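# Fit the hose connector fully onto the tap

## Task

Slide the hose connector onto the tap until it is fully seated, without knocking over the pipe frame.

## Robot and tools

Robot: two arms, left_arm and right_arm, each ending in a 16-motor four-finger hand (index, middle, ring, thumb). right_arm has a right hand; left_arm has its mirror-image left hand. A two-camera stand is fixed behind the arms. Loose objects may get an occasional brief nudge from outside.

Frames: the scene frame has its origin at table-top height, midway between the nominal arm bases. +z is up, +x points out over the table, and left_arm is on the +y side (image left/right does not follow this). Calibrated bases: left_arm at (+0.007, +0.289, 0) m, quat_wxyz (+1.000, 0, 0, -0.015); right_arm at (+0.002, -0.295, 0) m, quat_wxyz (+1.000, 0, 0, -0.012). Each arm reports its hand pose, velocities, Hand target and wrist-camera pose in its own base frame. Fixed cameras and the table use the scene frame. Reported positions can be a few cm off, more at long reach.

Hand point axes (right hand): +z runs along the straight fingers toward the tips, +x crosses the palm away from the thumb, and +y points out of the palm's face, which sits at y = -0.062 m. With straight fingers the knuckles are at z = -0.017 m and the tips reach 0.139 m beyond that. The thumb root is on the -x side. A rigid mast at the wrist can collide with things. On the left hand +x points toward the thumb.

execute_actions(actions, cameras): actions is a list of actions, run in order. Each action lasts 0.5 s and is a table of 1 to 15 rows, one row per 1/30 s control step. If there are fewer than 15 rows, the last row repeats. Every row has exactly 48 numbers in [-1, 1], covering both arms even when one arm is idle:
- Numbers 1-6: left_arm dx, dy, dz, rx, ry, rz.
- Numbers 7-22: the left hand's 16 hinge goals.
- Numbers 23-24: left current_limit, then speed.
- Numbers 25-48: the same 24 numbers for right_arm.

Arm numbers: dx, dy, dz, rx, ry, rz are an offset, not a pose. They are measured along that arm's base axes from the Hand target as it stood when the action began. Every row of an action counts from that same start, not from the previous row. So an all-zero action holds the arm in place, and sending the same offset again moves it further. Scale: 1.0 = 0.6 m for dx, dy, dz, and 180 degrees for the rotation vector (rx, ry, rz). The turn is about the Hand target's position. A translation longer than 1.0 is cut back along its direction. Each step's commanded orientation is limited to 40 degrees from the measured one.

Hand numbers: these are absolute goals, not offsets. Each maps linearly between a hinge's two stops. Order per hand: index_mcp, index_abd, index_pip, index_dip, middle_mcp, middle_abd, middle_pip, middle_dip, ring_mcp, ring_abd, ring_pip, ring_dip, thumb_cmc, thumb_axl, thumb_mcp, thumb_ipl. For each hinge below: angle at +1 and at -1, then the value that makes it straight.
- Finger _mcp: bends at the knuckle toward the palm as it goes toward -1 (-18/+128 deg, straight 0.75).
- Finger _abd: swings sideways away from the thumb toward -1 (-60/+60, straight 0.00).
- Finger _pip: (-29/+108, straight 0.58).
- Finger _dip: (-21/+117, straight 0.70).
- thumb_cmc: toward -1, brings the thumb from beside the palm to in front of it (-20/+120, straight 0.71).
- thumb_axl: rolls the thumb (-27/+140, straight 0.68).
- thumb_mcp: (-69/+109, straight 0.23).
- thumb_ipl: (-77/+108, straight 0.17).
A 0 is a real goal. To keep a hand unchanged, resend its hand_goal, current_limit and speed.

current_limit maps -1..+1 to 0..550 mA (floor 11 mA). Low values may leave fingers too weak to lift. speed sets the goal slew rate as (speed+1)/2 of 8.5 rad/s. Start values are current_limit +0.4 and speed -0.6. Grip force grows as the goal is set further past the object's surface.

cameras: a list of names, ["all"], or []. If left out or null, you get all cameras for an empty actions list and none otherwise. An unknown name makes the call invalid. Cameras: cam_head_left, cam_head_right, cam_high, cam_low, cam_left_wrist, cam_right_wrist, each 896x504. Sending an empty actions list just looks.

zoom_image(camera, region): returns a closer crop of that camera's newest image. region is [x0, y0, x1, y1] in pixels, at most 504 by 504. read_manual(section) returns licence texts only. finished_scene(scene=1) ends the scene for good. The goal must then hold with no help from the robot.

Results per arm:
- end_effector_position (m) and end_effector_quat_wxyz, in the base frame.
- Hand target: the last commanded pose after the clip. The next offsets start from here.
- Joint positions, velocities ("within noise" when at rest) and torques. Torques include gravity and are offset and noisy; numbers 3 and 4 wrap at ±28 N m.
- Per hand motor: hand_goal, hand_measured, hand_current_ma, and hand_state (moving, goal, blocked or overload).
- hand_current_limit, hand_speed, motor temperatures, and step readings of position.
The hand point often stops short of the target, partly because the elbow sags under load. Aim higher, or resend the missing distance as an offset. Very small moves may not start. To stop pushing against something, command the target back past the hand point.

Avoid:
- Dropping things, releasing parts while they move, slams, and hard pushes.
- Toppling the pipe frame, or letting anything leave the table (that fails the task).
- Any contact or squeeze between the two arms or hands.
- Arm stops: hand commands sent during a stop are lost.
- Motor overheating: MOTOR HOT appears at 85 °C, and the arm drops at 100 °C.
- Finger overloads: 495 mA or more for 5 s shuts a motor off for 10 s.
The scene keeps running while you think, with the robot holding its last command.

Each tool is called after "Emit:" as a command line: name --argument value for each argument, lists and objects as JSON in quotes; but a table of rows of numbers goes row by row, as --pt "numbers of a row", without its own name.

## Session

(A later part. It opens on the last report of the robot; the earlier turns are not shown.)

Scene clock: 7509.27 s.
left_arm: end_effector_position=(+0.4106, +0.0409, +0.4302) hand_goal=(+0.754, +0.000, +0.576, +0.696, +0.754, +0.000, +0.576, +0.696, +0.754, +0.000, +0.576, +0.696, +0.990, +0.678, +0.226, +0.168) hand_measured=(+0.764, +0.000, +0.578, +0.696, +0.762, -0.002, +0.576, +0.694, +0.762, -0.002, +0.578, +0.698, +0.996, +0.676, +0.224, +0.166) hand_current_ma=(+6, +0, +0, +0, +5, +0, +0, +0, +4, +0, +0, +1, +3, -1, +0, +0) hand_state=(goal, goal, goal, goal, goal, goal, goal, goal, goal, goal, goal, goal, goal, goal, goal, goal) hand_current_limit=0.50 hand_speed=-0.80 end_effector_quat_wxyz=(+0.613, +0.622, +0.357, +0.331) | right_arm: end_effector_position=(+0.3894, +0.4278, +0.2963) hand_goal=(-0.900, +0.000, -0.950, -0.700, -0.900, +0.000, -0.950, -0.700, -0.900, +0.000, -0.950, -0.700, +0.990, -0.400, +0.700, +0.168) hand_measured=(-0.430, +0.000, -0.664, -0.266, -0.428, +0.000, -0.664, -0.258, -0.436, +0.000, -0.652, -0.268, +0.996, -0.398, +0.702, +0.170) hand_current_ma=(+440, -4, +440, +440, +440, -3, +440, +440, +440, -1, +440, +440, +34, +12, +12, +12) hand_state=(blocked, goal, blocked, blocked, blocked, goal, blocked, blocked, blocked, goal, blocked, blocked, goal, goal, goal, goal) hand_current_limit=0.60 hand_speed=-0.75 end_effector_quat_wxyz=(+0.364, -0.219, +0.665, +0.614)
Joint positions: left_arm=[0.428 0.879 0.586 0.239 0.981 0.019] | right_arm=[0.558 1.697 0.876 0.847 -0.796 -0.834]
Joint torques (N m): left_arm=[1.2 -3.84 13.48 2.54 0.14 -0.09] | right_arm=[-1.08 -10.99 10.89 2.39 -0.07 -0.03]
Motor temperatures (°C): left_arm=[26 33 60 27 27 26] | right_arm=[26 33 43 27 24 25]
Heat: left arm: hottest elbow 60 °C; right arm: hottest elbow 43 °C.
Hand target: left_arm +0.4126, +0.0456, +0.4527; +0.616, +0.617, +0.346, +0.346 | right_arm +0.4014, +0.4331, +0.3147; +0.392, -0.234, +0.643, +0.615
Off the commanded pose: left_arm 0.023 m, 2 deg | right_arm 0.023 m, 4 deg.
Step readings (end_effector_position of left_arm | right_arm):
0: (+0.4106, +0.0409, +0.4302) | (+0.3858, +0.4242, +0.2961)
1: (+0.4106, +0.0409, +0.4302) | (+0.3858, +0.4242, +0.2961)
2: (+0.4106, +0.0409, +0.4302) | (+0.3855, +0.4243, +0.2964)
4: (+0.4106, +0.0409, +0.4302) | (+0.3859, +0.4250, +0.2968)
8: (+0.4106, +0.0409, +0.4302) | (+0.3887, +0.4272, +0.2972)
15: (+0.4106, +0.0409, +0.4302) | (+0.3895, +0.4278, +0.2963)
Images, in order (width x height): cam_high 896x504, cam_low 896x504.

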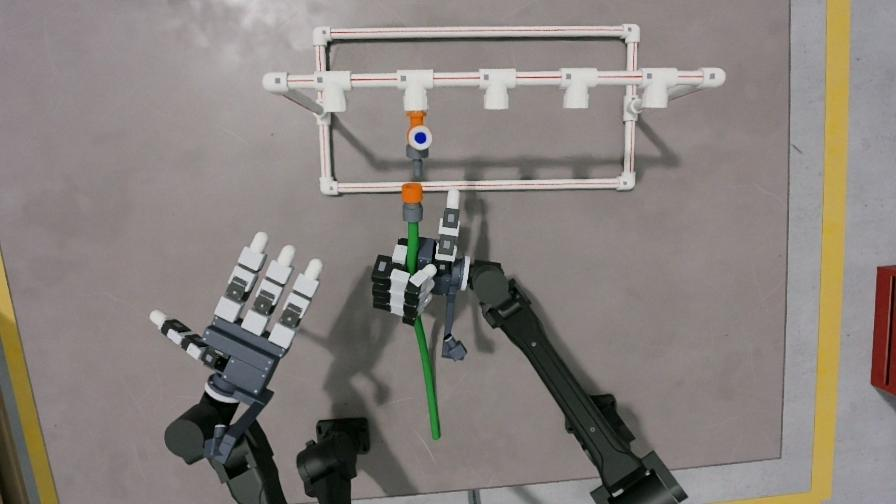

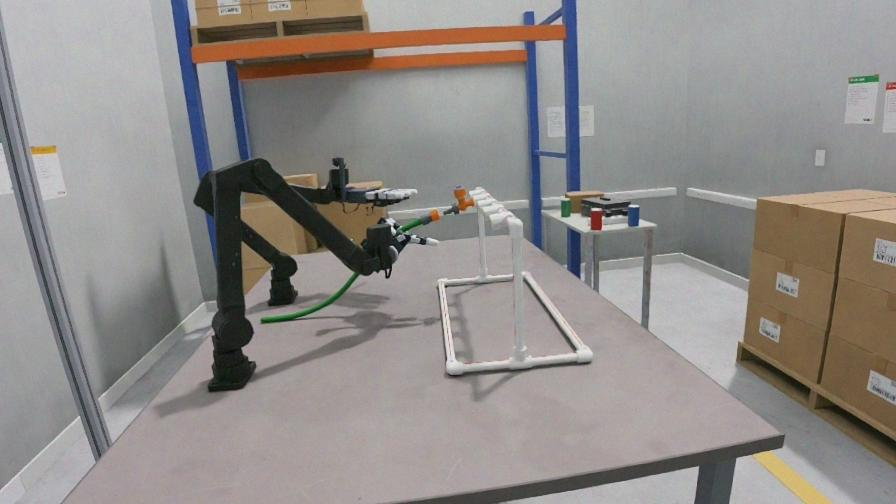

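Emit:
execute_actions --actions '[[[0,0,0,0,0,0,0.754,0,0.576,0.696,0.754,0,0.576,0.696,0.754,0,0.576,0.696,0.99,0.678,0.226,0.168,0.5,-0.8,-0.01,-0.033,-0.013,0,0,0,-0.9,0,-0.95,-0.7,-0.9,0,-0.95,-0.7,-0.9,0,-0.95,-0.7,0.99,-0.4,0.7,0.168,0.6,-0.75]]]' --cameras '["cam_high", "cam_low"]'

Emit:
zoom_image --camera "cam_low" --region '[400, 170, 470, 240]'

Emit:
zoom_image --camera "cam_high" --region '[380, 140, 460, 230]'

Scene clock: 7522.90 s.
left_arm: end_effector_position=(+0.4106, +0.0409, +0.4302) hand_goal=(+0.754, +0.000, +0.576, +0.696, +0.754, +0.000, +0.576, +0.696, +0.754, +0.000, +0.576, +0.696, +0.990, +0.678, +0.226, +0.168) hand_measured=(+0.764, +0.000, +0.578, +0.696, +0.762, -0.002, +0.576, +0.694, +0.762, -0.002, +0.578, +0.698, +0.996, +0.676, +0.224, +0.166) hand_current_ma=(+6, +0, +0, +0, +5, +0, +0, +0, +4, +0, +0, +1, +3, -1, +0, +0) hand_state=(goal, goal, goal, goal, goal, goal, goal, goal, goal, goal, goal, goal, goal, goal, goal, goal) hand_current_limit=0.50 hand_speed=-0.80 end_effector_quat_wxyz=(+0.613, +0.622, +0.357, +0.331) | right_arm: end_effector_position=(+0.3929, +0.4156, +0.3018) hand_goal=(-0.900, +0.000, -0.950, -0.700, -0.900, +0.000, -0.950, -0.700, -0.900, +0.000, -0.950, -0.700, +0.990, -0.400, +0.700, +0.168) hand_measured=(-0.430, +0.000, -0.664, -0.266, -0.428, +0.000, -0.664, -0.258, -0.436, +0.000, -0.652, -0.268, +0.996, -0.398, +0.702, +0.170) hand_current_ma=(+440, -4, +440, +440, +440, -3, +440, +440, +440, -1, +440, +440, +34, +12, +12, +12) hand_state=(blocked, goal, blocked, blocked, blocked, goal, blocked, blocked, blocked, goal, blocked, blocked, goal, goal, goal, goal) hand_current_limit=0.60 hand_speed=-0.75 end_effector_quat_wxyz=(+0.376, -0.226, +0.654, +0.617)
Joint positions: left_arm=[0.428 0.879 0.586 0.239 0.981 0.019] | right_arm=[0.531 1.697 0.876 0.884 -0.825 -0.834]
Joint torques (N m): left_arm=[1.08 -4.01 13.5 2.51 0.14 -0.09] | right_arm=[-1.32 -11.75 7.5 2.37 -0.05 0.02]
Motor temperatures (°C): left_arm=[26 33 60 27 27 26] | right_arm=[26 34 44 27 24 25]
Heat: left arm: hottest elbow 60 °C; right arm: hottest elbow 44 °C.
Hand target: left_arm +0.4126, +0.0456, +0.4527; +0.616, +0.617, +0.346, +0.346 | right_arm +0.3954, +0.4133, +0.3069; +0.392, -0.234, +0.643, +0.615
Off the commanded pose: left_arm 0.023 m, 2 deg | right_arm 0.006 m, 2 deg.
Step readings (end_effector_position of left_arm | right_arm):
0: (+0.4106, +0.0409, +0.4302) | (+0.3894, +0.4278, +0.2963)
1: (+0.4106, +0.0409, +0.4302) | (+0.3893, +0.4278, +0.2963)
2: (+0.4106, +0.0409, +0.4302) | (+0.3886, +0.4274, +0.2967)
4: (+0.4106, +0.0409, +0.4302) | (+0.3873, +0.4255, +0.2981)
8: (+0.4106, +0.0409, +0.4302) | (+0.3898, +0.4198, +0.3005)
15: (+0.4106, +0.0409, +0.4302) | (+0.3931, +0.4156, +0.3017)
Images, in order (width x height): cam_high 896x504, cam_low 896x504.

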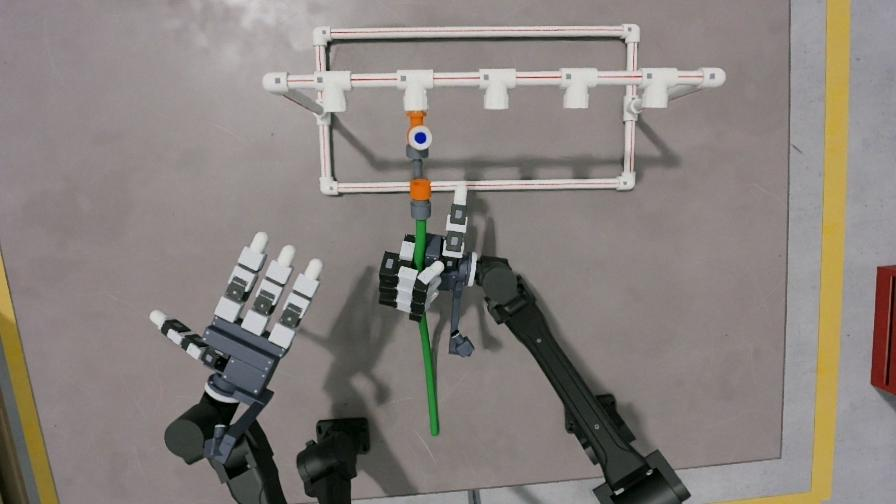

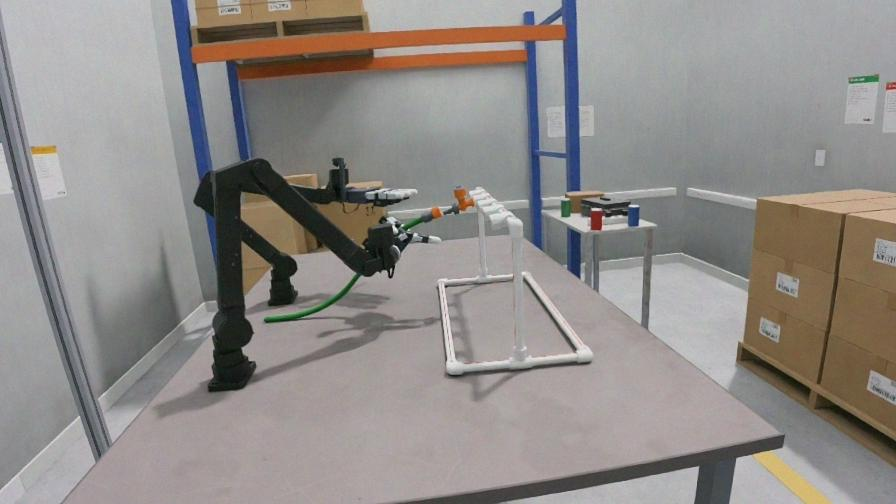

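Scaled by 7.200.

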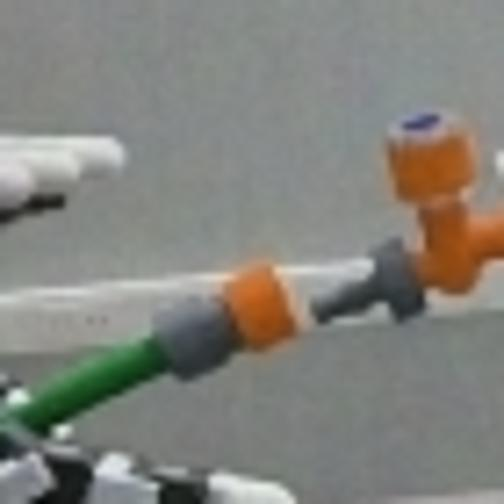

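Scaled by 5.600.

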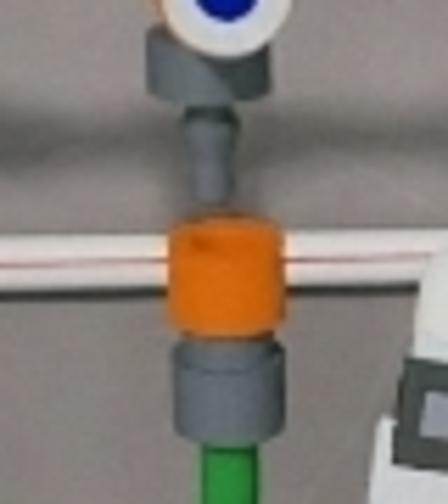

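Emit:
execute_actions --actions '[[[0,0,0,0,0,0,0.754,0,0.576,0.696,0.754,0,0.576,0.696,0.754,0,0.576,0.696,0.99,0.678,0.226,0.168,0.5,-0.8,-0.005,0.012,-0.012,0,0.0133,0,-0.9,0,-0.95,-0.7,-0.9,0,-0.95,-0.7,-0.9,0,-0.95,-0.7,0.99,-0.4,0.7,0.168,0.6,-0.75]]]' --cameras '["cam_high", "cam_low"]'

Emit:
zoom_image --camera "cam_low" --region '[400, 170, 470, 240]'

Emit:
zoom_image --camera "cam_high" --region '[380, 140, 460, 230]'

Scene clock: 7538.63 s.
left_arm: end_effector_position=(+0.4106, +0.0409, +0.4302) hand_goal=(+0.754, +0.000, +0.576, +0.696, +0.754, +0.000, +0.576, +0.696, +0.754, +0.000, +0.576, +0.696, +0.990, +0.678, +0.226, +0.168) hand_measured=(+0.764, +0.000, +0.578, +0.696, +0.762, -0.002, +0.576, +0.694, +0.762, -0.002, +0.578, +0.698, +0.996, +0.676, +0.224, +0.166) hand_current_ma=(+6, +0, +0, +0, +5, +0, +0, +0, +4, +0, +0, +1, +3, -1, +0, +0) hand_state=(goal, goal, goal, goal, goal, goal, goal, goal, goal, goal, goal, goal, goal, goal, goal, goal) hand_current_limit=0.50 hand_speed=-0.80 end_effector_quat_wxyz=(+0.613, +0.622, +0.357, +0.331) | right_arm: end_effector_position=(+0.3954, +0.4162, +0.3036) hand_goal=(-0.900, +0.000, -0.950, -0.700, -0.900, +0.000, -0.950, -0.700, -0.900, +0.000, -0.950, -0.700, +0.990, -0.400, +0.700, +0.168) hand_measured=(-0.430, +0.000, -0.664, -0.266, -0.428, +0.000, -0.664, -0.258, -0.436, +0.000, -0.652, -0.268, +0.996, -0.398, +0.702, +0.170) hand_current_ma=(+440, -4, +440, +440, +440, -3, +440, +440, +440, -1, +440, +440, +34, +12, +12, +12) hand_state=(blocked, goal, blocked, blocked, blocked, goal, blocked, blocked, blocked, goal, blocked, blocked, goal, goal, goal, goal) hand_current_limit=0.60 hand_speed=-0.75 end_effector_quat_wxyz=(+0.378, -0.217, +0.655, +0.618)
Joint positions: left_arm=[0.428 0.879 0.586 0.239 0.981 0.019] | right_arm=[0.534 1.697 0.876 0.89 -0.808 -0.819]
Joint torques (N m): left_arm=[1.49 -4.31 13.49 2.67 0.15 -0.11] | right_arm=[0.09 -11.05 6.79 2.39 0.14 0.13]
Motor temperatures (°C): left_arm=[26 33 60 27 27 26] | right_arm=[26 34 43 27 24 25]
Heat: left arm: hottest elbow 60 °C; right arm: hottest elbow 43 °C.
Hand target: left_arm +0.4126, +0.0456, +0.4527; +0.616, +0.617, +0.346, +0.346 | right_arm +0.3924, +0.4206, +0.2997; +0.378, -0.221, +0.651, +0.620
Off the commanded pose: left_arm 0.023 m, 2 deg | right_arm 0.007 m, 1 deg.
Step readings (end_effector_position of left_arm | right_arm):
0: (+0.4106, +0.0409, +0.4302) | (+0.3929, +0.4156, +0.3018)
1: (+0.4106, +0.0409, +0.4302) | (+0.3929, +0.4156, +0.3018)
2: (+0.4106, +0.0409, +0.4302) | (+0.3931, +0.4155, +0.3019)
4: (+0.4106, +0.0409, +0.4302) | (+0.3943, +0.4155, +0.3023)
8: (+0.4106, +0.0409, +0.4302) | (+0.3956, +0.4155, +0.3031)
15: (+0.4106, +0.0409, +0.4302) | (+0.3955, +0.4161, +0.3036)
Images, in order (width x height): cam_high 896x504, cam_low 896x504.

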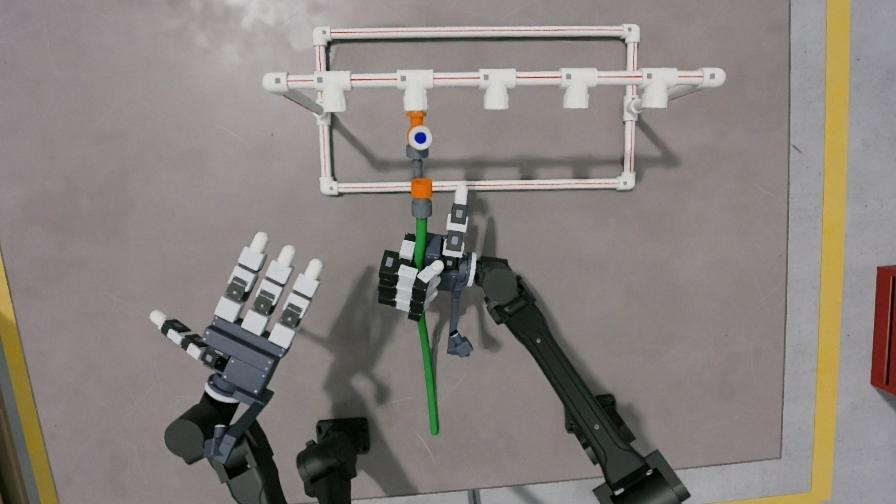

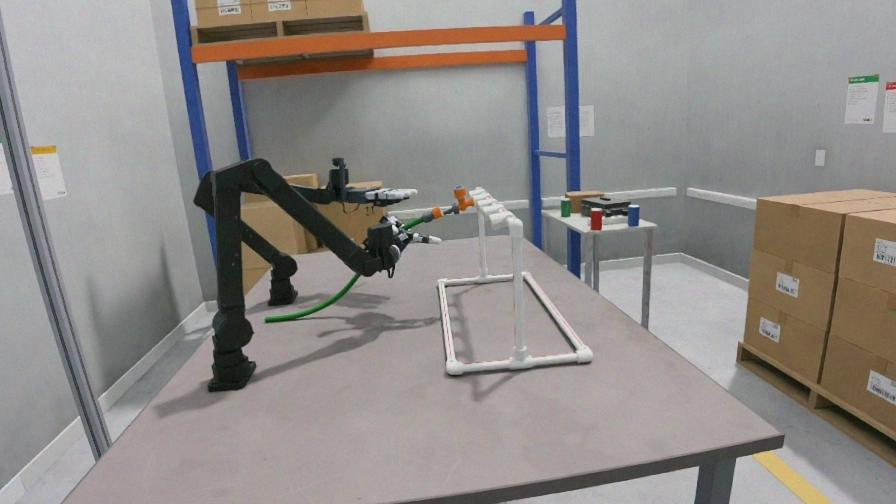

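Scaled by 7.200.

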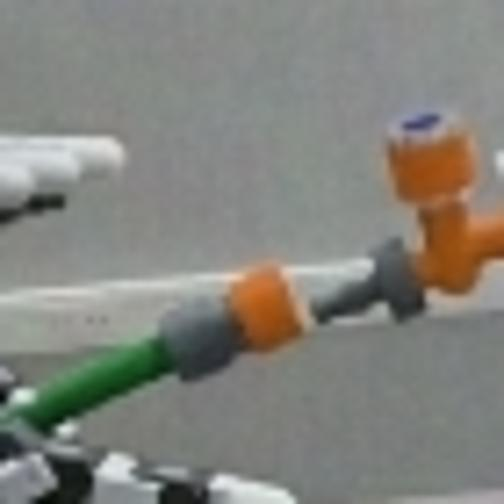

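Scaled by 5.600.

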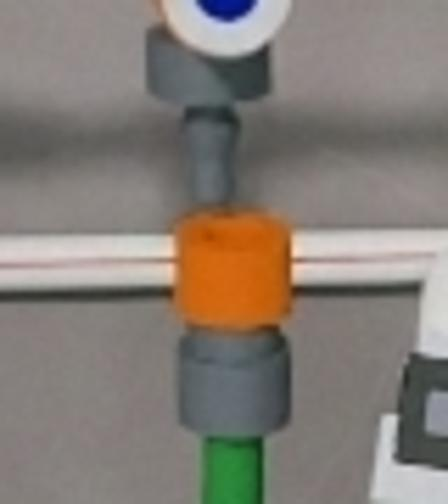

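Emit:
execute_actions --actions '[[[0,0,0,0,0,0,0.754,0,0.576,0.696,0.754,0,0.576,0.696,0.754,0,0.576,0.696,0.99,0.678,0.226,0.168,0.5,-0.8,-0.01,0.01,-0.025,0,0,0,-0.9,0,-0.95,-0.7,-0.9,0,-0.95,-0.7,-0.9,0,-0.95,-0.7,0.99,-0.4,0.7,0.168,0.6,-0.75]]]' --cameras '["cam_high", "cam_low"]'

Emit:
zoom_image --camera "cam_low" --region '[400, 170, 470, 240]'

Emit:
zoom_image --camera "cam_high" --region '[380, 140, 460, 230]'

Scene clock: 7551.20 s.
left_arm: end_effector_position=(+0.4106, +0.0409, +0.4302) hand_goal=(+0.754, +0.000, +0.576, +0.696, +0.754, +0.000, +0.576, +0.696, +0.754, +0.000, +0.576, +0.696, +0.990, +0.678, +0.226, +0.168) hand_measured=(+0.764, +0.000, +0.578, +0.696, +0.762, -0.002, +0.576, +0.694, +0.762, -0.002, +0.578, +0.698, +0.996, +0.676, +0.224, +0.166) hand_current_ma=(+6, +0, +0, +0, +5, +0, +0, +0, +4, +0, +0, +1, +3, -1, +0, +0) hand_state=(goal, goal, goal, goal, goal, goal, goal, goal, goal, goal, goal, goal, goal, goal, goal, goal) hand_current_limit=0.50 hand_speed=-0.80 end_effector_quat_wxyz=(+0.613, +0.622, +0.357, +0.331) | right_arm: end_effector_position=(+0.3904, +0.4228, +0.2888) hand_goal=(-0.900, +0.000, -0.950, -0.700, -0.900, +0.000, -0.950, -0.700, -0.900, +0.000, -0.950, -0.700, +0.990, -0.400, +0.700, +0.168) hand_measured=(-0.430, +0.000, -0.664, -0.266, -0.428, +0.000, -0.664, -0.258, -0.438, +0.000, -0.652, -0.268, +0.996, -0.398, +0.702, +0.170) hand_current_ma=(+440, -4, +440, +440, +440, -3, +440, +440, +440, -1, +440, +440, +34, +12, +12, +12) hand_state=(blocked, goal, blocked, blocked, blocked, goal, blocked, blocked, blocked, goal, blocked, blocked, goal, goal, goal, goal) hand_current_limit=0.60 hand_speed=-0.75 end_effector_quat_wxyz=(+0.377, -0.217, +0.655, +0.618)
Joint positions: left_arm=[0.428 0.879 0.586 0.239 0.981 0.019] | right_arm=[0.552 1.728 0.864 0.933 -0.789 -0.819]
Joint torques (N m): left_arm=[1.38 -4.19 13.49 2.59 0.14 -0.1] | right_arm=[0.03 -11.22 6.41 2.39 0.11 0.12]
Motor temperatures (°C): left_arm=[26 32 60 27 27 26] | right_arm=[26 34 41 27 24 25]
Heat: left arm: hottest elbow 60 °C; right arm: hottest elbow 41 °C.
Hand target: left_arm +0.4126, +0.0456, +0.4527; +0.616, +0.617, +0.346, +0.346 | right_arm +0.3865, +0.4265, +0.2847; +0.379, -0.221, +0.651, +0.620
Off the commanded pose: left_arm 0.023 m, 2 deg | right_arm 0.007 m, 1 deg.
Step readings (end_effector_position of left_arm | right_arm):
0: (+0.4106, +0.0409, +0.4302) | (+0.3955, +0.4162, +0.3037)
1: (+0.4106, +0.0409, +0.4302) | (+0.3955, +0.4162, +0.3037)
2: (+0.4106, +0.0409, +0.4302) | (+0.3957, +0.4162, +0.3038)
4: (+0.4106, +0.0409, +0.4302) | (+0.3951, +0.4171, +0.3030)
8: (+0.4106, +0.0409, +0.4302) | (+0.3919, +0.4206, +0.2959)
15: (+0.4106, +0.0409, +0.4302) | (+0.3906, +0.4228, +0.2884)
Images, in order (width x height): cam_high 896x504, cam_low 896x504.

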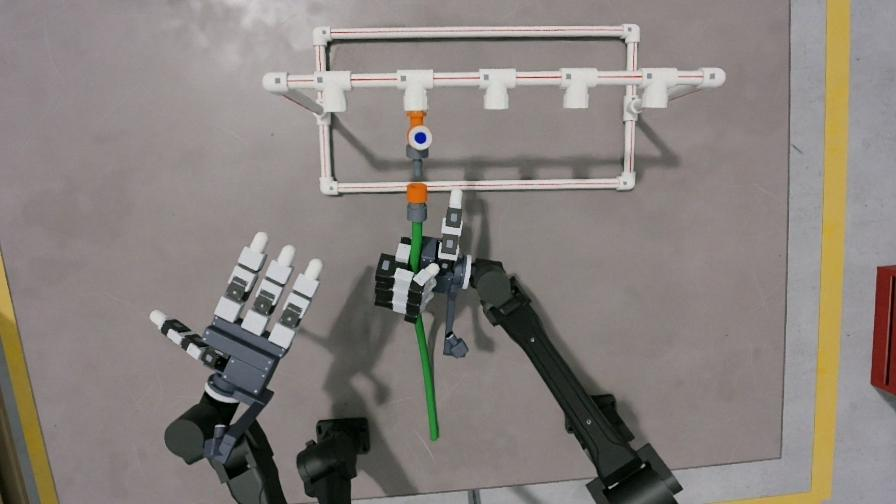

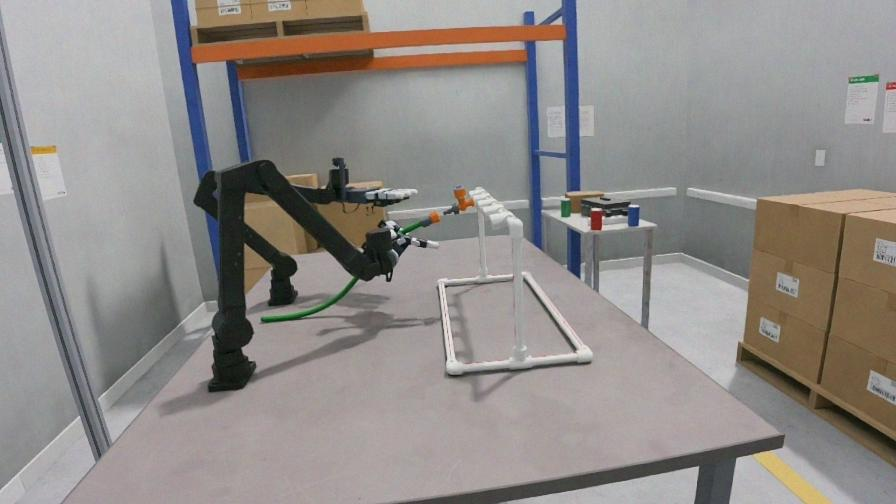

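Scaled by 7.200.

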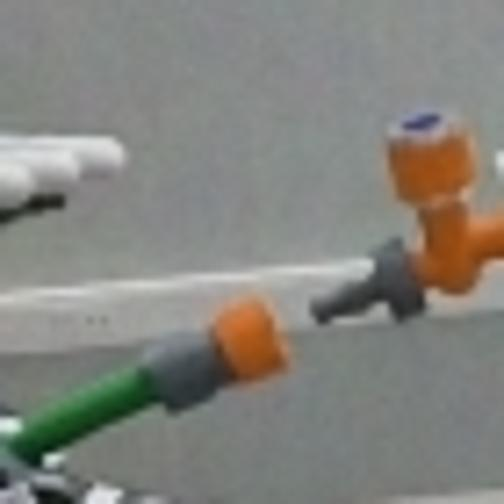

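Scaled by 5.600.

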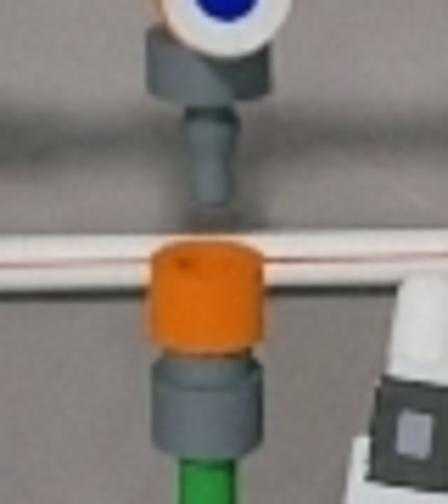

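Emit:
execute_actions --actions '[[[0,0,0,0,0,0,0.754,0,0.576,0.696,0.754,0,0.576,0.696,0.754,0,0.576,0.696,0.99,0.678,0.226,0.168,0.5,-0.8,0.03,-0.004,0.034,0,0,0,-0.9,0,-0.95,-0.7,-0.9,0,-0.95,-0.7,-0.9,0,-0.95,-0.7,0.99,-0.4,0.7,0.168,0.6,-0.75]]]' --cameras '["cam_high", "cam_low"]'

Emit:
zoom_image --camera "cam_low" --region '[400, 170, 470, 240]'

Emit:
zoom_image --camera "cam_high" --region '[380, 140, 460, 230]'

Scene clock: 7567.60 s.
left_arm: end_effector_position=(+0.4106, +0.0409, +0.4302) hand_goal=(+0.754, +0.000, +0.576, +0.696, +0.754, +0.000, +0.576, +0.696, +0.754, +0.000, +0.576, +0.696, +0.990, +0.678, +0.226, +0.168) hand_measured=(+0.764, +0.000, +0.578, +0.696, +0.762, -0.002, +0.576, +0.694, +0.762, -0.002, +0.578, +0.698, +0.996, +0.676, +0.224, +0.166) hand_current_ma=(+6, +0, +0, +0, +5, +0, +0, +0, +4, +0, +0, +1, +3, -1, +0, +0) hand_state=(goal, goal, goal, goal, goal, goal, goal, goal, goal, goal, goal, goal, goal, goal, goal, goal) hand_current_limit=0.50 hand_speed=-0.80 end_effector_quat_wxyz=(+0.613, +0.622, +0.357, +0.331) | right_arm: end_effector_position=(+0.3915, +0.4224, +0.2831) hand_goal=(-0.900, +0.000, -0.950, -0.700, -0.900, +0.000, -0.950, -0.700, -0.900, +0.000, -0.950, -0.700, +0.990, -0.400, +0.700, +0.168) hand_measured=(-0.430, +0.000, -0.664, -0.266, -0.428, +0.000, -0.664, -0.258, -0.438, +0.000, -0.652, -0.268, +0.996, -0.398, +0.702, +0.170) hand_current_ma=(+440, -4, +440, +440, +440, -3, +440, +440, +440, -1, +440, +440, +34, +12, +12, +12) hand_state=(blocked, goal, blocked, blocked, blocked, goal, blocked, blocked, blocked, goal, blocked, blocked, goal, goal, goal, goal) hand_current_limit=0.60 hand_speed=-0.75 end_effector_quat_wxyz=(+0.360, -0.215, +0.665, +0.618)
Joint positions: left_arm=[0.428 0.879 0.586 0.239 0.981 0.019] | right_arm=[0.547 1.728 0.864 0.897 -0.809 -0.816]
Joint torques (N m): left_arm=[1.32 -4.13 13.53 2.55 0.13 -0.09] | right_arm=[-1.32 -12.51 10.04 1.21 -0.09 0.13]
Motor temperatures (°C): left_arm=[26 32 60 27 27 26] | right_arm=[26 33 40 27 24 25]
Heat: left arm: hottest elbow 60 °C; right arm: hottest elbow 40 °C.
Hand target: left_arm +0.4126, +0.0456, +0.4527; +0.616, +0.617, +0.346, +0.346 | right_arm +0.4045, +0.4241, +0.3051; +0.379, -0.221, +0.651, +0.620
Off the commanded pose: left_arm 0.023 m, 2 deg | right_arm 0.026 m, 3 deg.
Step readings (end_effector_position of left_arm | right_arm):
0: (+0.4106, +0.0409, +0.4302) | (+0.3904, +0.4228, +0.2888)
1: (+0.4106, +0.0409, +0.4302) | (+0.3904, +0.4228, +0.2888)
2: (+0.4106, +0.0409, +0.4302) | (+0.3899, +0.4228, +0.2888)
4: (+0.4106, +0.0409, +0.4302) | (+0.3891, +0.4230, +0.2880)
8: (+0.4106, +0.0409, +0.4302) | (+0.3901, +0.4230, +0.2849)
15: (+0.4106, +0.0409, +0.4302) | (+0.3915, +0.4224, +0.2832)
Images, in order (width x height): cam_high 896x504, cam_low 896x504.

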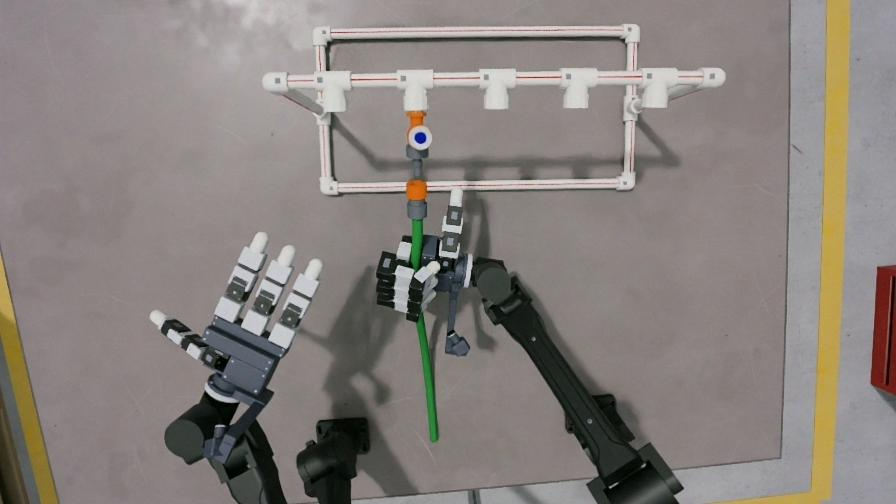

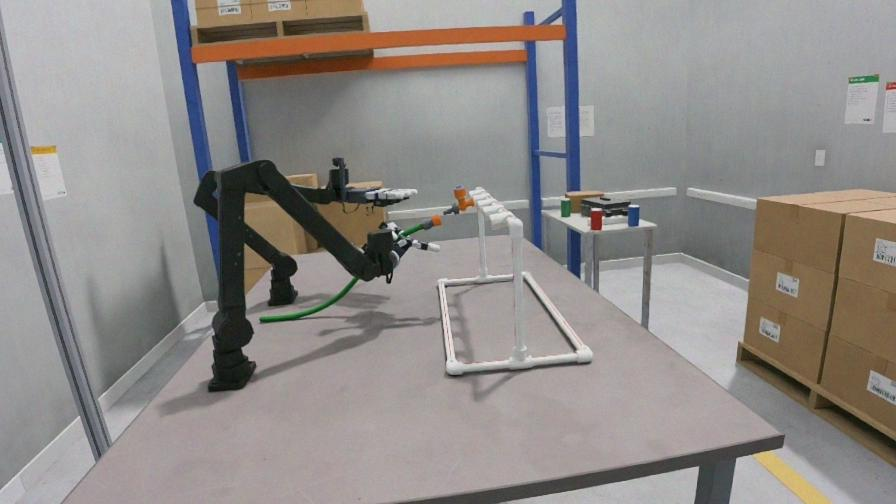

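Scaled by 7.200.

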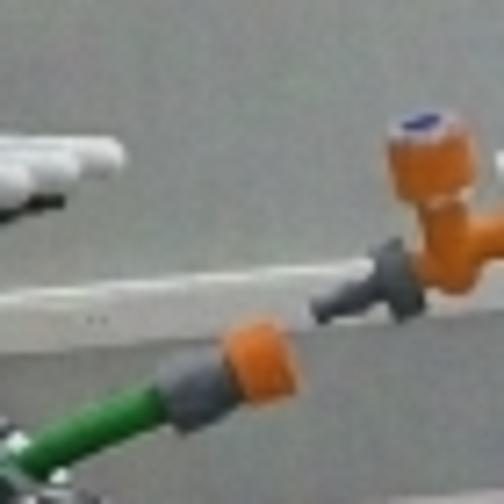

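Scaled by 5.600.

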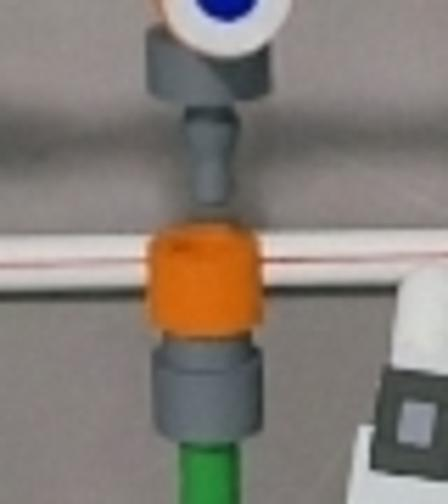

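Emit:
execute_actions --actions '[[[0,0,0,0,0,0,0.754,0,0.576,0.696,0.754,0,0.576,0.696,0.754,0,0.576,0.696,0.99,0.678,0.226,0.168,0.5,-0.8,0.005,0,0.022,0,0,0,-0.9,0,-0.95,-0.7,-0.9,0,-0.95,-0.7,-0.9,0,-0.95,-0.7,0.99,-0.4,0.7,0.168,0.6,-0.75]]]' --cameras '["cam_high", "cam_low"]'

Emit:
zoom_image --camera "cam_low" --region '[400, 170, 470, 240]'

Emit:
zoom_image --camera "cam_high" --region '[380, 140, 460, 230]'

Scene clock: 7578.53 s.
left_arm: end_effector_position=(+0.4106, +0.0409, +0.4302) hand_goal=(+0.754, +0.000, +0.576, +0.696, +0.754, +0.000, +0.576, +0.696, +0.754, +0.000, +0.576, +0.696, +0.990, +0.678, +0.226, +0.168) hand_measured=(+0.764, +0.000, +0.578, +0.696, +0.762, -0.002, +0.576, +0.694, +0.762, -0.002, +0.578, +0.698, +0.996, +0.676, +0.224, +0.166) hand_current_ma=(+6, +0, +0, +0, +5, +0, +0, +0, +4, +0, +0, +1, +3, -1, +0, +0) hand_state=(goal, goal, goal, goal, goal, goal, goal, goal, goal, goal, goal, goal, goal, goal, goal, goal) hand_current_limit=0.50 hand_speed=-0.80 end_effector_quat_wxyz=(+0.613, +0.622, +0.357, +0.331) | right_arm: end_effector_position=(+0.3962, +0.4236, +0.2806) hand_goal=(-0.900, +0.000, -0.950, -0.700, -0.900, +0.000, -0.950, -0.700, -0.900, +0.000, -0.950, -0.700, +0.990, -0.400, +0.700, +0.168) hand_measured=(-0.430, +0.000, -0.664, -0.266, -0.428, +0.000, -0.664, -0.258, -0.438, +0.000, -0.652, -0.268, +0.996, -0.398, +0.702, +0.170) hand_current_ma=(+440, -4, +440, +440, +440, -3, +440, +440, +440, -1, +440, +440, +34, +12, +12, +12) hand_state=(blocked, goal, blocked, blocked, blocked, goal, blocked, blocked, blocked, goal, blocked, blocked, goal, goal, goal, goal) hand_current_limit=0.60 hand_speed=-0.75 end_effector_quat_wxyz=(+0.350, -0.210, +0.674, +0.616)
Joint positions: left_arm=[0.428 0.879 0.586 0.239 0.981 0.019] | right_arm=[0.544 1.728 0.872 0.86 -0.812 -0.816]
Joint torques (N m): left_arm=[1.26 -4.19 13.46 2.61 0.15 -0.09] | right_arm=[-1.44 -14.27 10.51 1.2 -0.11 0.13]
Motor temperatures (°C): left_arm=[26 32 60 27 27 26] | right_arm=[26 33 41 26 24 25]
Heat: left arm: hottest elbow 60 °C; right arm: hottest elbow 41 °C.
Hand target: left_arm +0.4126, +0.0456, +0.4527; +0.616, +0.617, +0.346, +0.346 | right_arm +0.4074, +0.4242, +0.3184; +0.379, -0.221, +0.651, +0.620
Off the commanded pose: left_arm 0.023 m, 2 deg | right_arm 0.039 m, 5 deg.
Step readings (end_effector_position of left_arm | right_arm):
0: (+0.4106, +0.0409, +0.4302) | (+0.3914, +0.4224, +0.2831)
1: (+0.4106, +0.0409, +0.4302) | (+0.3914, +0.4224, +0.2831)
2: (+0.4106, +0.0409, +0.4302) | (+0.3917, +0.4224, +0.2826)
4: (+0.4106, +0.0409, +0.4302) | (+0.3931, +0.4226, +0.2814)
8: (+0.4106, +0.0409, +0.4302) | (+0.3954, +0.4230, +0.2806)
15: (+0.4106, +0.0409, +0.4302) | (+0.3962, +0.4236, +0.2807)
Images, in order (width x height): cam_high 896x504, cam_low 896x504.

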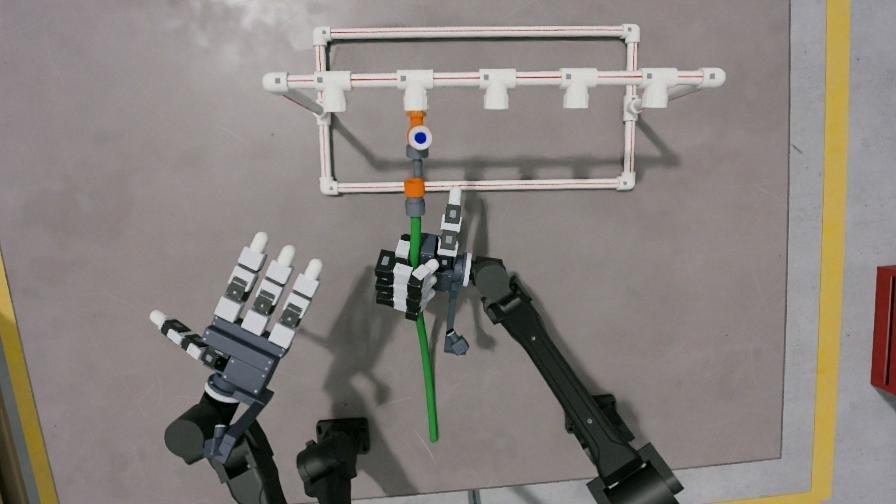

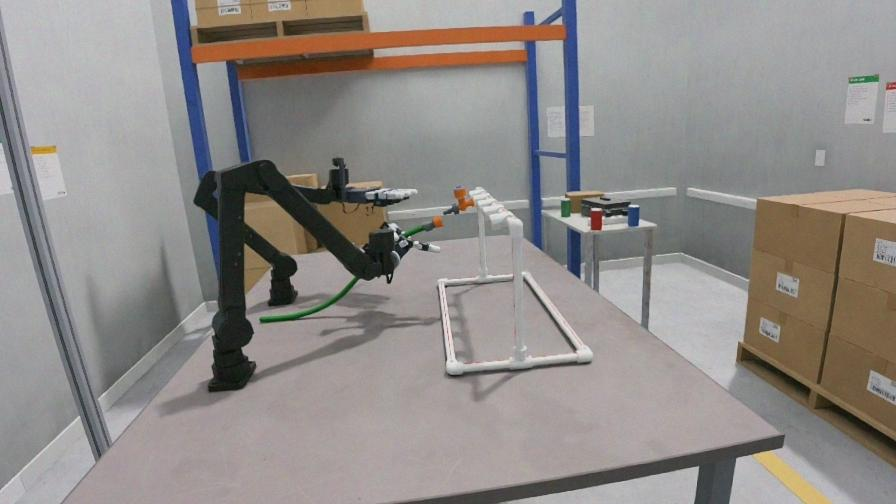

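Scaled by 7.200.

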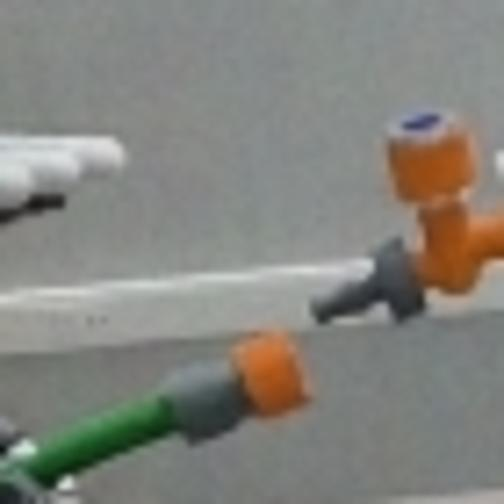

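Scaled by 5.600.

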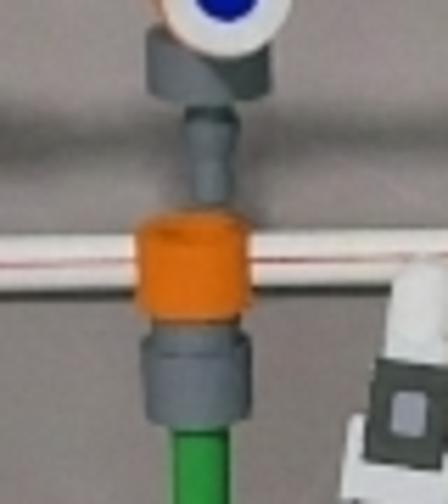

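Emit:
execute_actions --actions '[[[0,0,0,0,0,0,0.754,0,0.576,0.696,0.754,0,0.576,0.696,0.754,0,0.576,0.696,0.99,0.678,0.226,0.168,0.5,-0.8,-0.006,-0.0137,0.02,0,-0.0167,0,-0.9,0,-0.95,-0.7,-0.9,0,-0.95,-0.7,-0.9,0,-0.95,-0.7,0.99,-0.4,0.7,0.168,0.6,-0.75]]]' --cameras '["cam_high", "cam_low"]'

Emit:
zoom_image --camera "cam_low" --region '[400, 170, 470, 240]'

Emit:
zoom_image --camera "cam_high" --region '[380, 140, 460, 230]'

Scene clock: 7595.97 s.
left_arm: end_effector_position=(+0.4106, +0.0409, +0.4302) hand_goal=(+0.754, +0.000, +0.576, +0.696, +0.754, +0.000, +0.576, +0.696, +0.754, +0.000, +0.576, +0.696, +0.990, +0.678, +0.226, +0.168) hand_measured=(+0.764, +0.000, +0.578, +0.696, +0.762, -0.002, +0.576, +0.694, +0.762, -0.002, +0.578, +0.698, +0.996, +0.676, +0.224, +0.166) hand_current_ma=(+6, +0, +0, +0, +5, +0, +0, +0, +4, +0, +0, +1, +3, -1, +0, +0) hand_state=(goal, goal, goal, goal, goal, goal, goal, goal, goal, goal, goal, goal, goal, goal, goal, goal) hand_current_limit=0.50 hand_speed=-0.80 end_effector_quat_wxyz=(+0.613, +0.622, +0.357, +0.331) | right_arm: end_effector_position=(+0.3943, +0.4154, +0.2960) hand_goal=(-0.900, +0.000, -0.950, -0.700, -0.900, +0.000, -0.950, -0.700, -0.900, +0.000, -0.950, -0.700, +0.990, -0.400, +0.700, +0.168) hand_measured=(-0.430, +0.000, -0.664, -0.266, -0.428, +0.000, -0.664, -0.258, -0.438, +0.000, -0.652, -0.268, +0.996, -0.398, +0.702, +0.170) hand_current_ma=(+440, -4, +440, +440, +440, -3, +440, +440, +440, -1, +440, +440, +34, +12, +13, +12) hand_state=(blocked, goal, blocked, blocked, blocked, goal, blocked, blocked, blocked, goal, blocked, blocked, goal, goal, goal, goal) hand_current_limit=0.60 hand_speed=-0.75 end_effector_quat_wxyz=(+0.363, -0.221, +0.665, +0.614)
Joint positions: left_arm=[0.428 0.879 0.586 0.239 0.981 0.019] | right_arm=[0.529 1.694 0.872 0.849 -0.83 -0.834]
Joint torques (N m): left_arm=[1.08 -3.49 13.48 2.58 0.13 -0.11] | right_arm=[-1.38 -13.68 10.66 1.18 -0.08 -0.05]
Motor temperatures (°C): left_arm=[26 32 60 27 27 26] | right_arm=[26 33 41 26 24 25]
Heat: left arm: hottest elbow 60 °C; right arm: hottest elbow 41 °C.
Hand target: left_arm +0.4126, +0.0456, +0.4527; +0.616, +0.617, +0.346, +0.346 | right_arm +0.4038, +0.4160, +0.3305; +0.395, -0.237, +0.640, +0.614
Off the commanded pose: left_arm 0.023 m, 2 deg | right_arm 0.036 m, 5 deg.
Step readings (end_effector_position of left_arm | right_arm):
0: (+0.4106, +0.0409, +0.4302) | (+0.3962, +0.4236, +0.2806)
1: (+0.4106, +0.0409, +0.4302) | (+0.3961, +0.4236, +0.2808)
2: (+0.4106, +0.0409, +0.4302) | (+0.3960, +0.4232, +0.2809)
4: (+0.4106, +0.0409, +0.4302) | (+0.3954, +0.4222, +0.2822)
8: (+0.4106, +0.0409, +0.4302) | (+0.3952, +0.4181, +0.2897)
15: (+0.4106, +0.0409, +0.4302) | (+0.3942, +0.4154, +0.2963)
Images, in order (width x height): cam_high 896x504, cam_low 896x504.

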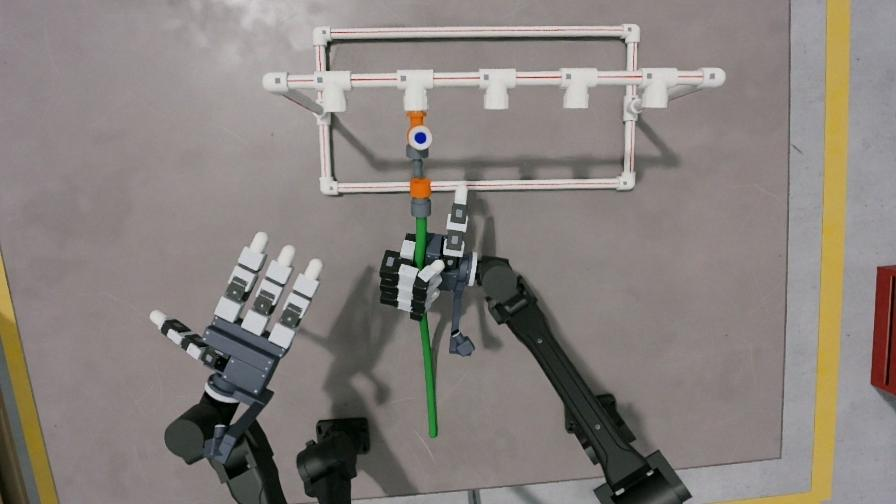

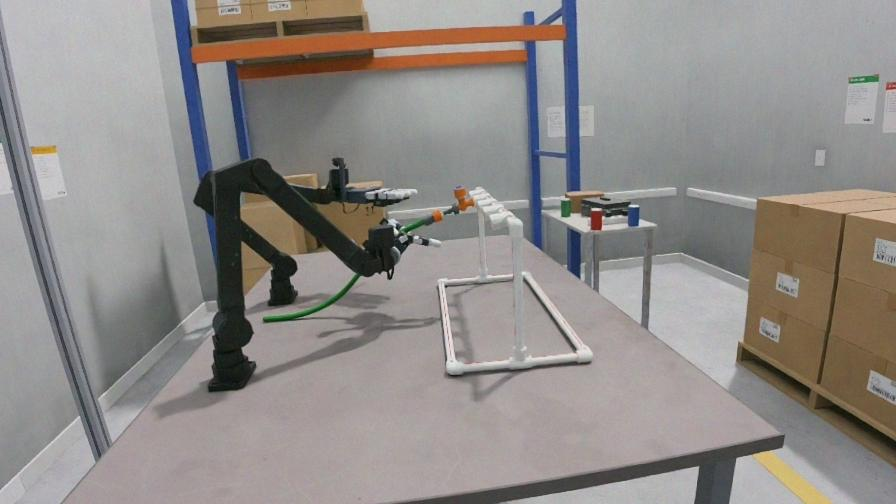

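Scaled by 7.200.

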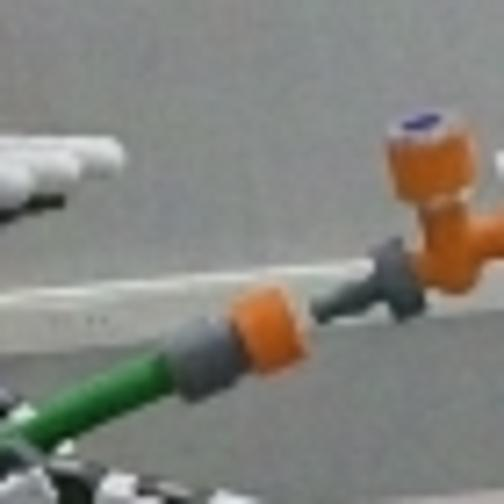

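Scaled by 5.600.

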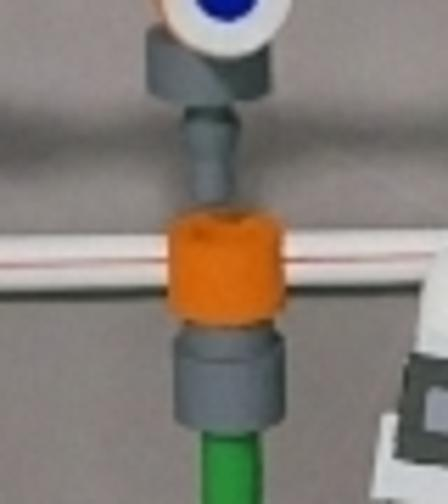

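Emit:
execute_actions --actions '[[[0,0,0,0,0,0,0.754,0,0.576,0.696,0.754,0,0.576,0.696,0.754,0,0.576,0.696,0.99,0.678,0.226,0.168,0.5,-0.8,0.012,0.0125,0.006,0,0,0,-0.9,0,-0.95,-0.7,-0.9,0,-0.95,-0.7,-0.9,0,-0.95,-0.7,0.99,-0.4,0.7,0.168,0.6,-0.75]]]' --cameras '["cam_high", "cam_low"]'

Emit:
zoom_image --camera "cam_low" --region '[400, 170, 470, 240]'

Emit:
zoom_image --camera "cam_high" --region '[380, 140, 460, 230]'

Scene clock: 7605.87 s.
left_arm: end_effector_position=(+0.4106, +0.0409, +0.4302) hand_goal=(+0.754, +0.000, +0.576, +0.696, +0.754, +0.000, +0.576, +0.696, +0.754, +0.000, +0.576, +0.696, +0.990, +0.678, +0.226, +0.168) hand_measured=(+0.764, +0.000, +0.578, +0.696, +0.762, -0.002, +0.576, +0.694, +0.762, -0.002, +0.578, +0.698, +0.996, +0.676, +0.224, +0.166) hand_current_ma=(+6, +0, +0, +0, +5, +0, +0, +0, +4, +0, +0, +1, +3, -1, +0, +0) hand_state=(goal, goal, goal, goal, goal, goal, goal, goal, goal, goal, goal, goal, goal, goal, goal, goal) hand_current_limit=0.50 hand_speed=-0.80 end_effector_quat_wxyz=(+0.613, +0.622, +0.357, +0.331) | right_arm: end_effector_position=(+0.4009, +0.4192, +0.3057) hand_goal=(-0.900, +0.000, -0.950, -0.700, -0.900, +0.000, -0.950, -0.700, -0.900, +0.000, -0.950, -0.700, +0.990, -0.400, +0.700, +0.168) hand_measured=(-0.430, +0.000, -0.664, -0.266, -0.428, +0.000, -0.664, -0.258, -0.438, +0.000, -0.652, -0.268, +0.996, -0.398, +0.702, +0.170) hand_current_ma=(+440, -4, +440, +440, +440, -3, +440, +440, +440, -1, +440, +440, +34, +12, +13, +12) hand_state=(blocked, goal, blocked, blocked, blocked, goal, blocked, blocked, blocked, goal, blocked, blocked, goal, goal, goal, goal) hand_current_limit=0.60 hand_speed=-0.75 end_effector_quat_wxyz=(+0.367, -0.223, +0.661, +0.615)
Joint positions: left_arm=[0.428 0.879 0.586 0.239 0.981 0.019] | right_arm=[0.529 1.694 0.903 0.83 -0.828 -0.836]
Joint torques (N m): left_arm=[1.14 -4.07 13.53 2.56 0.16 -0.09] | right_arm=[-1.03 -12.92 11.03 1.16 0.1 -0.03]
Motor temperatures (°C): left_arm=[26 32 60 27 27 26] | right_arm=[26 33 41 26 24 25]
Heat: left arm: hottest elbow 60 °C; right arm: hottest elbow 41 °C.
Hand target: left_arm +0.4126, +0.0456, +0.4527; +0.616, +0.617, +0.346, +0.346 | right_arm +0.4110, +0.4234, +0.3340; +0.395, -0.237, +0.640, +0.614
Off the commanded pose: left_arm 0.023 m, 2 deg | right_arm 0.030 m, 4 deg.
Step readings (end_effector_position of left_arm | right_arm):
0: (+0.4106, +0.0409, +0.4302) | (+0.3943, +0.4154, +0.2959)
1: (+0.4106, +0.0409, +0.4302) | (+0.3943, +0.4154, +0.2959)
2: (+0.4106, +0.0409, +0.4302) | (+0.3945, +0.4156, +0.2960)
4: (+0.4106, +0.0409, +0.4302) | (+0.3958, +0.4163, +0.2969)
8: (+0.4106, +0.0409, +0.4302) | (+0.3990, +0.4181, +0.3025)
15: (+0.4106, +0.0409, +0.4302) | (+0.4008, +0.4192, +0.3059)
Images, in order (width x height): cam_high 896x504, cam_low 896x504.

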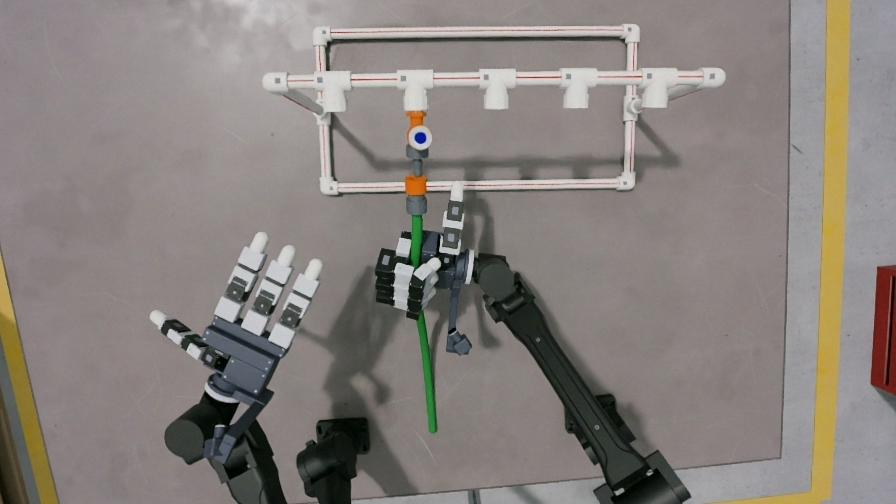

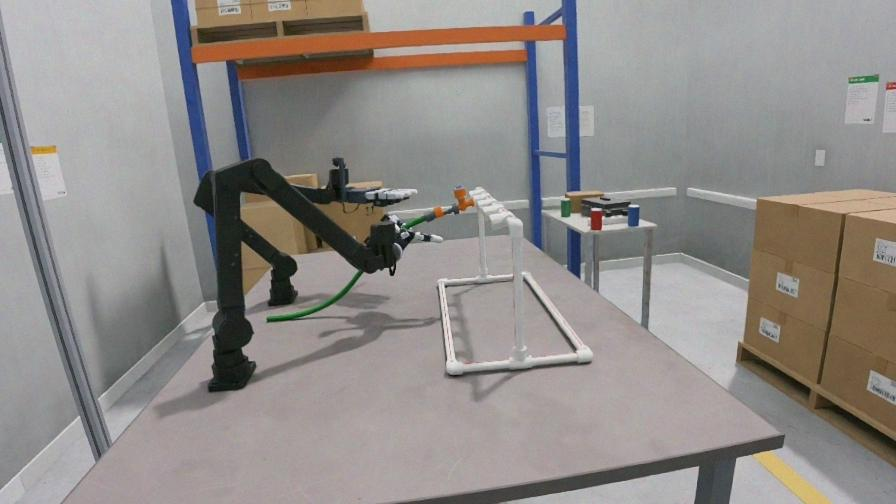

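Scaled by 7.200.

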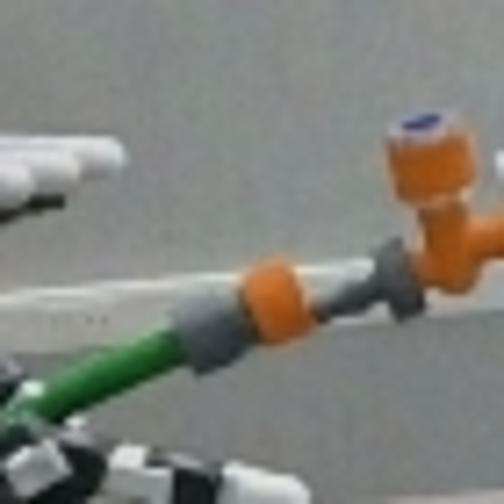

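Scaled by 5.600.

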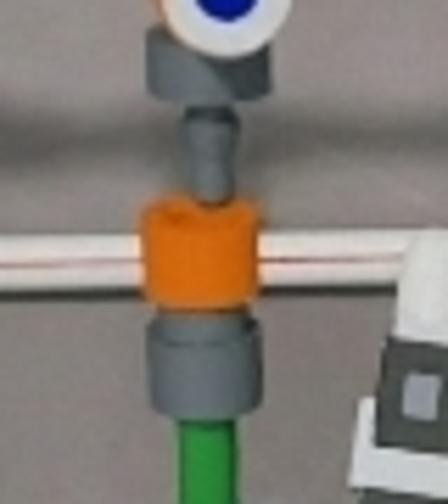

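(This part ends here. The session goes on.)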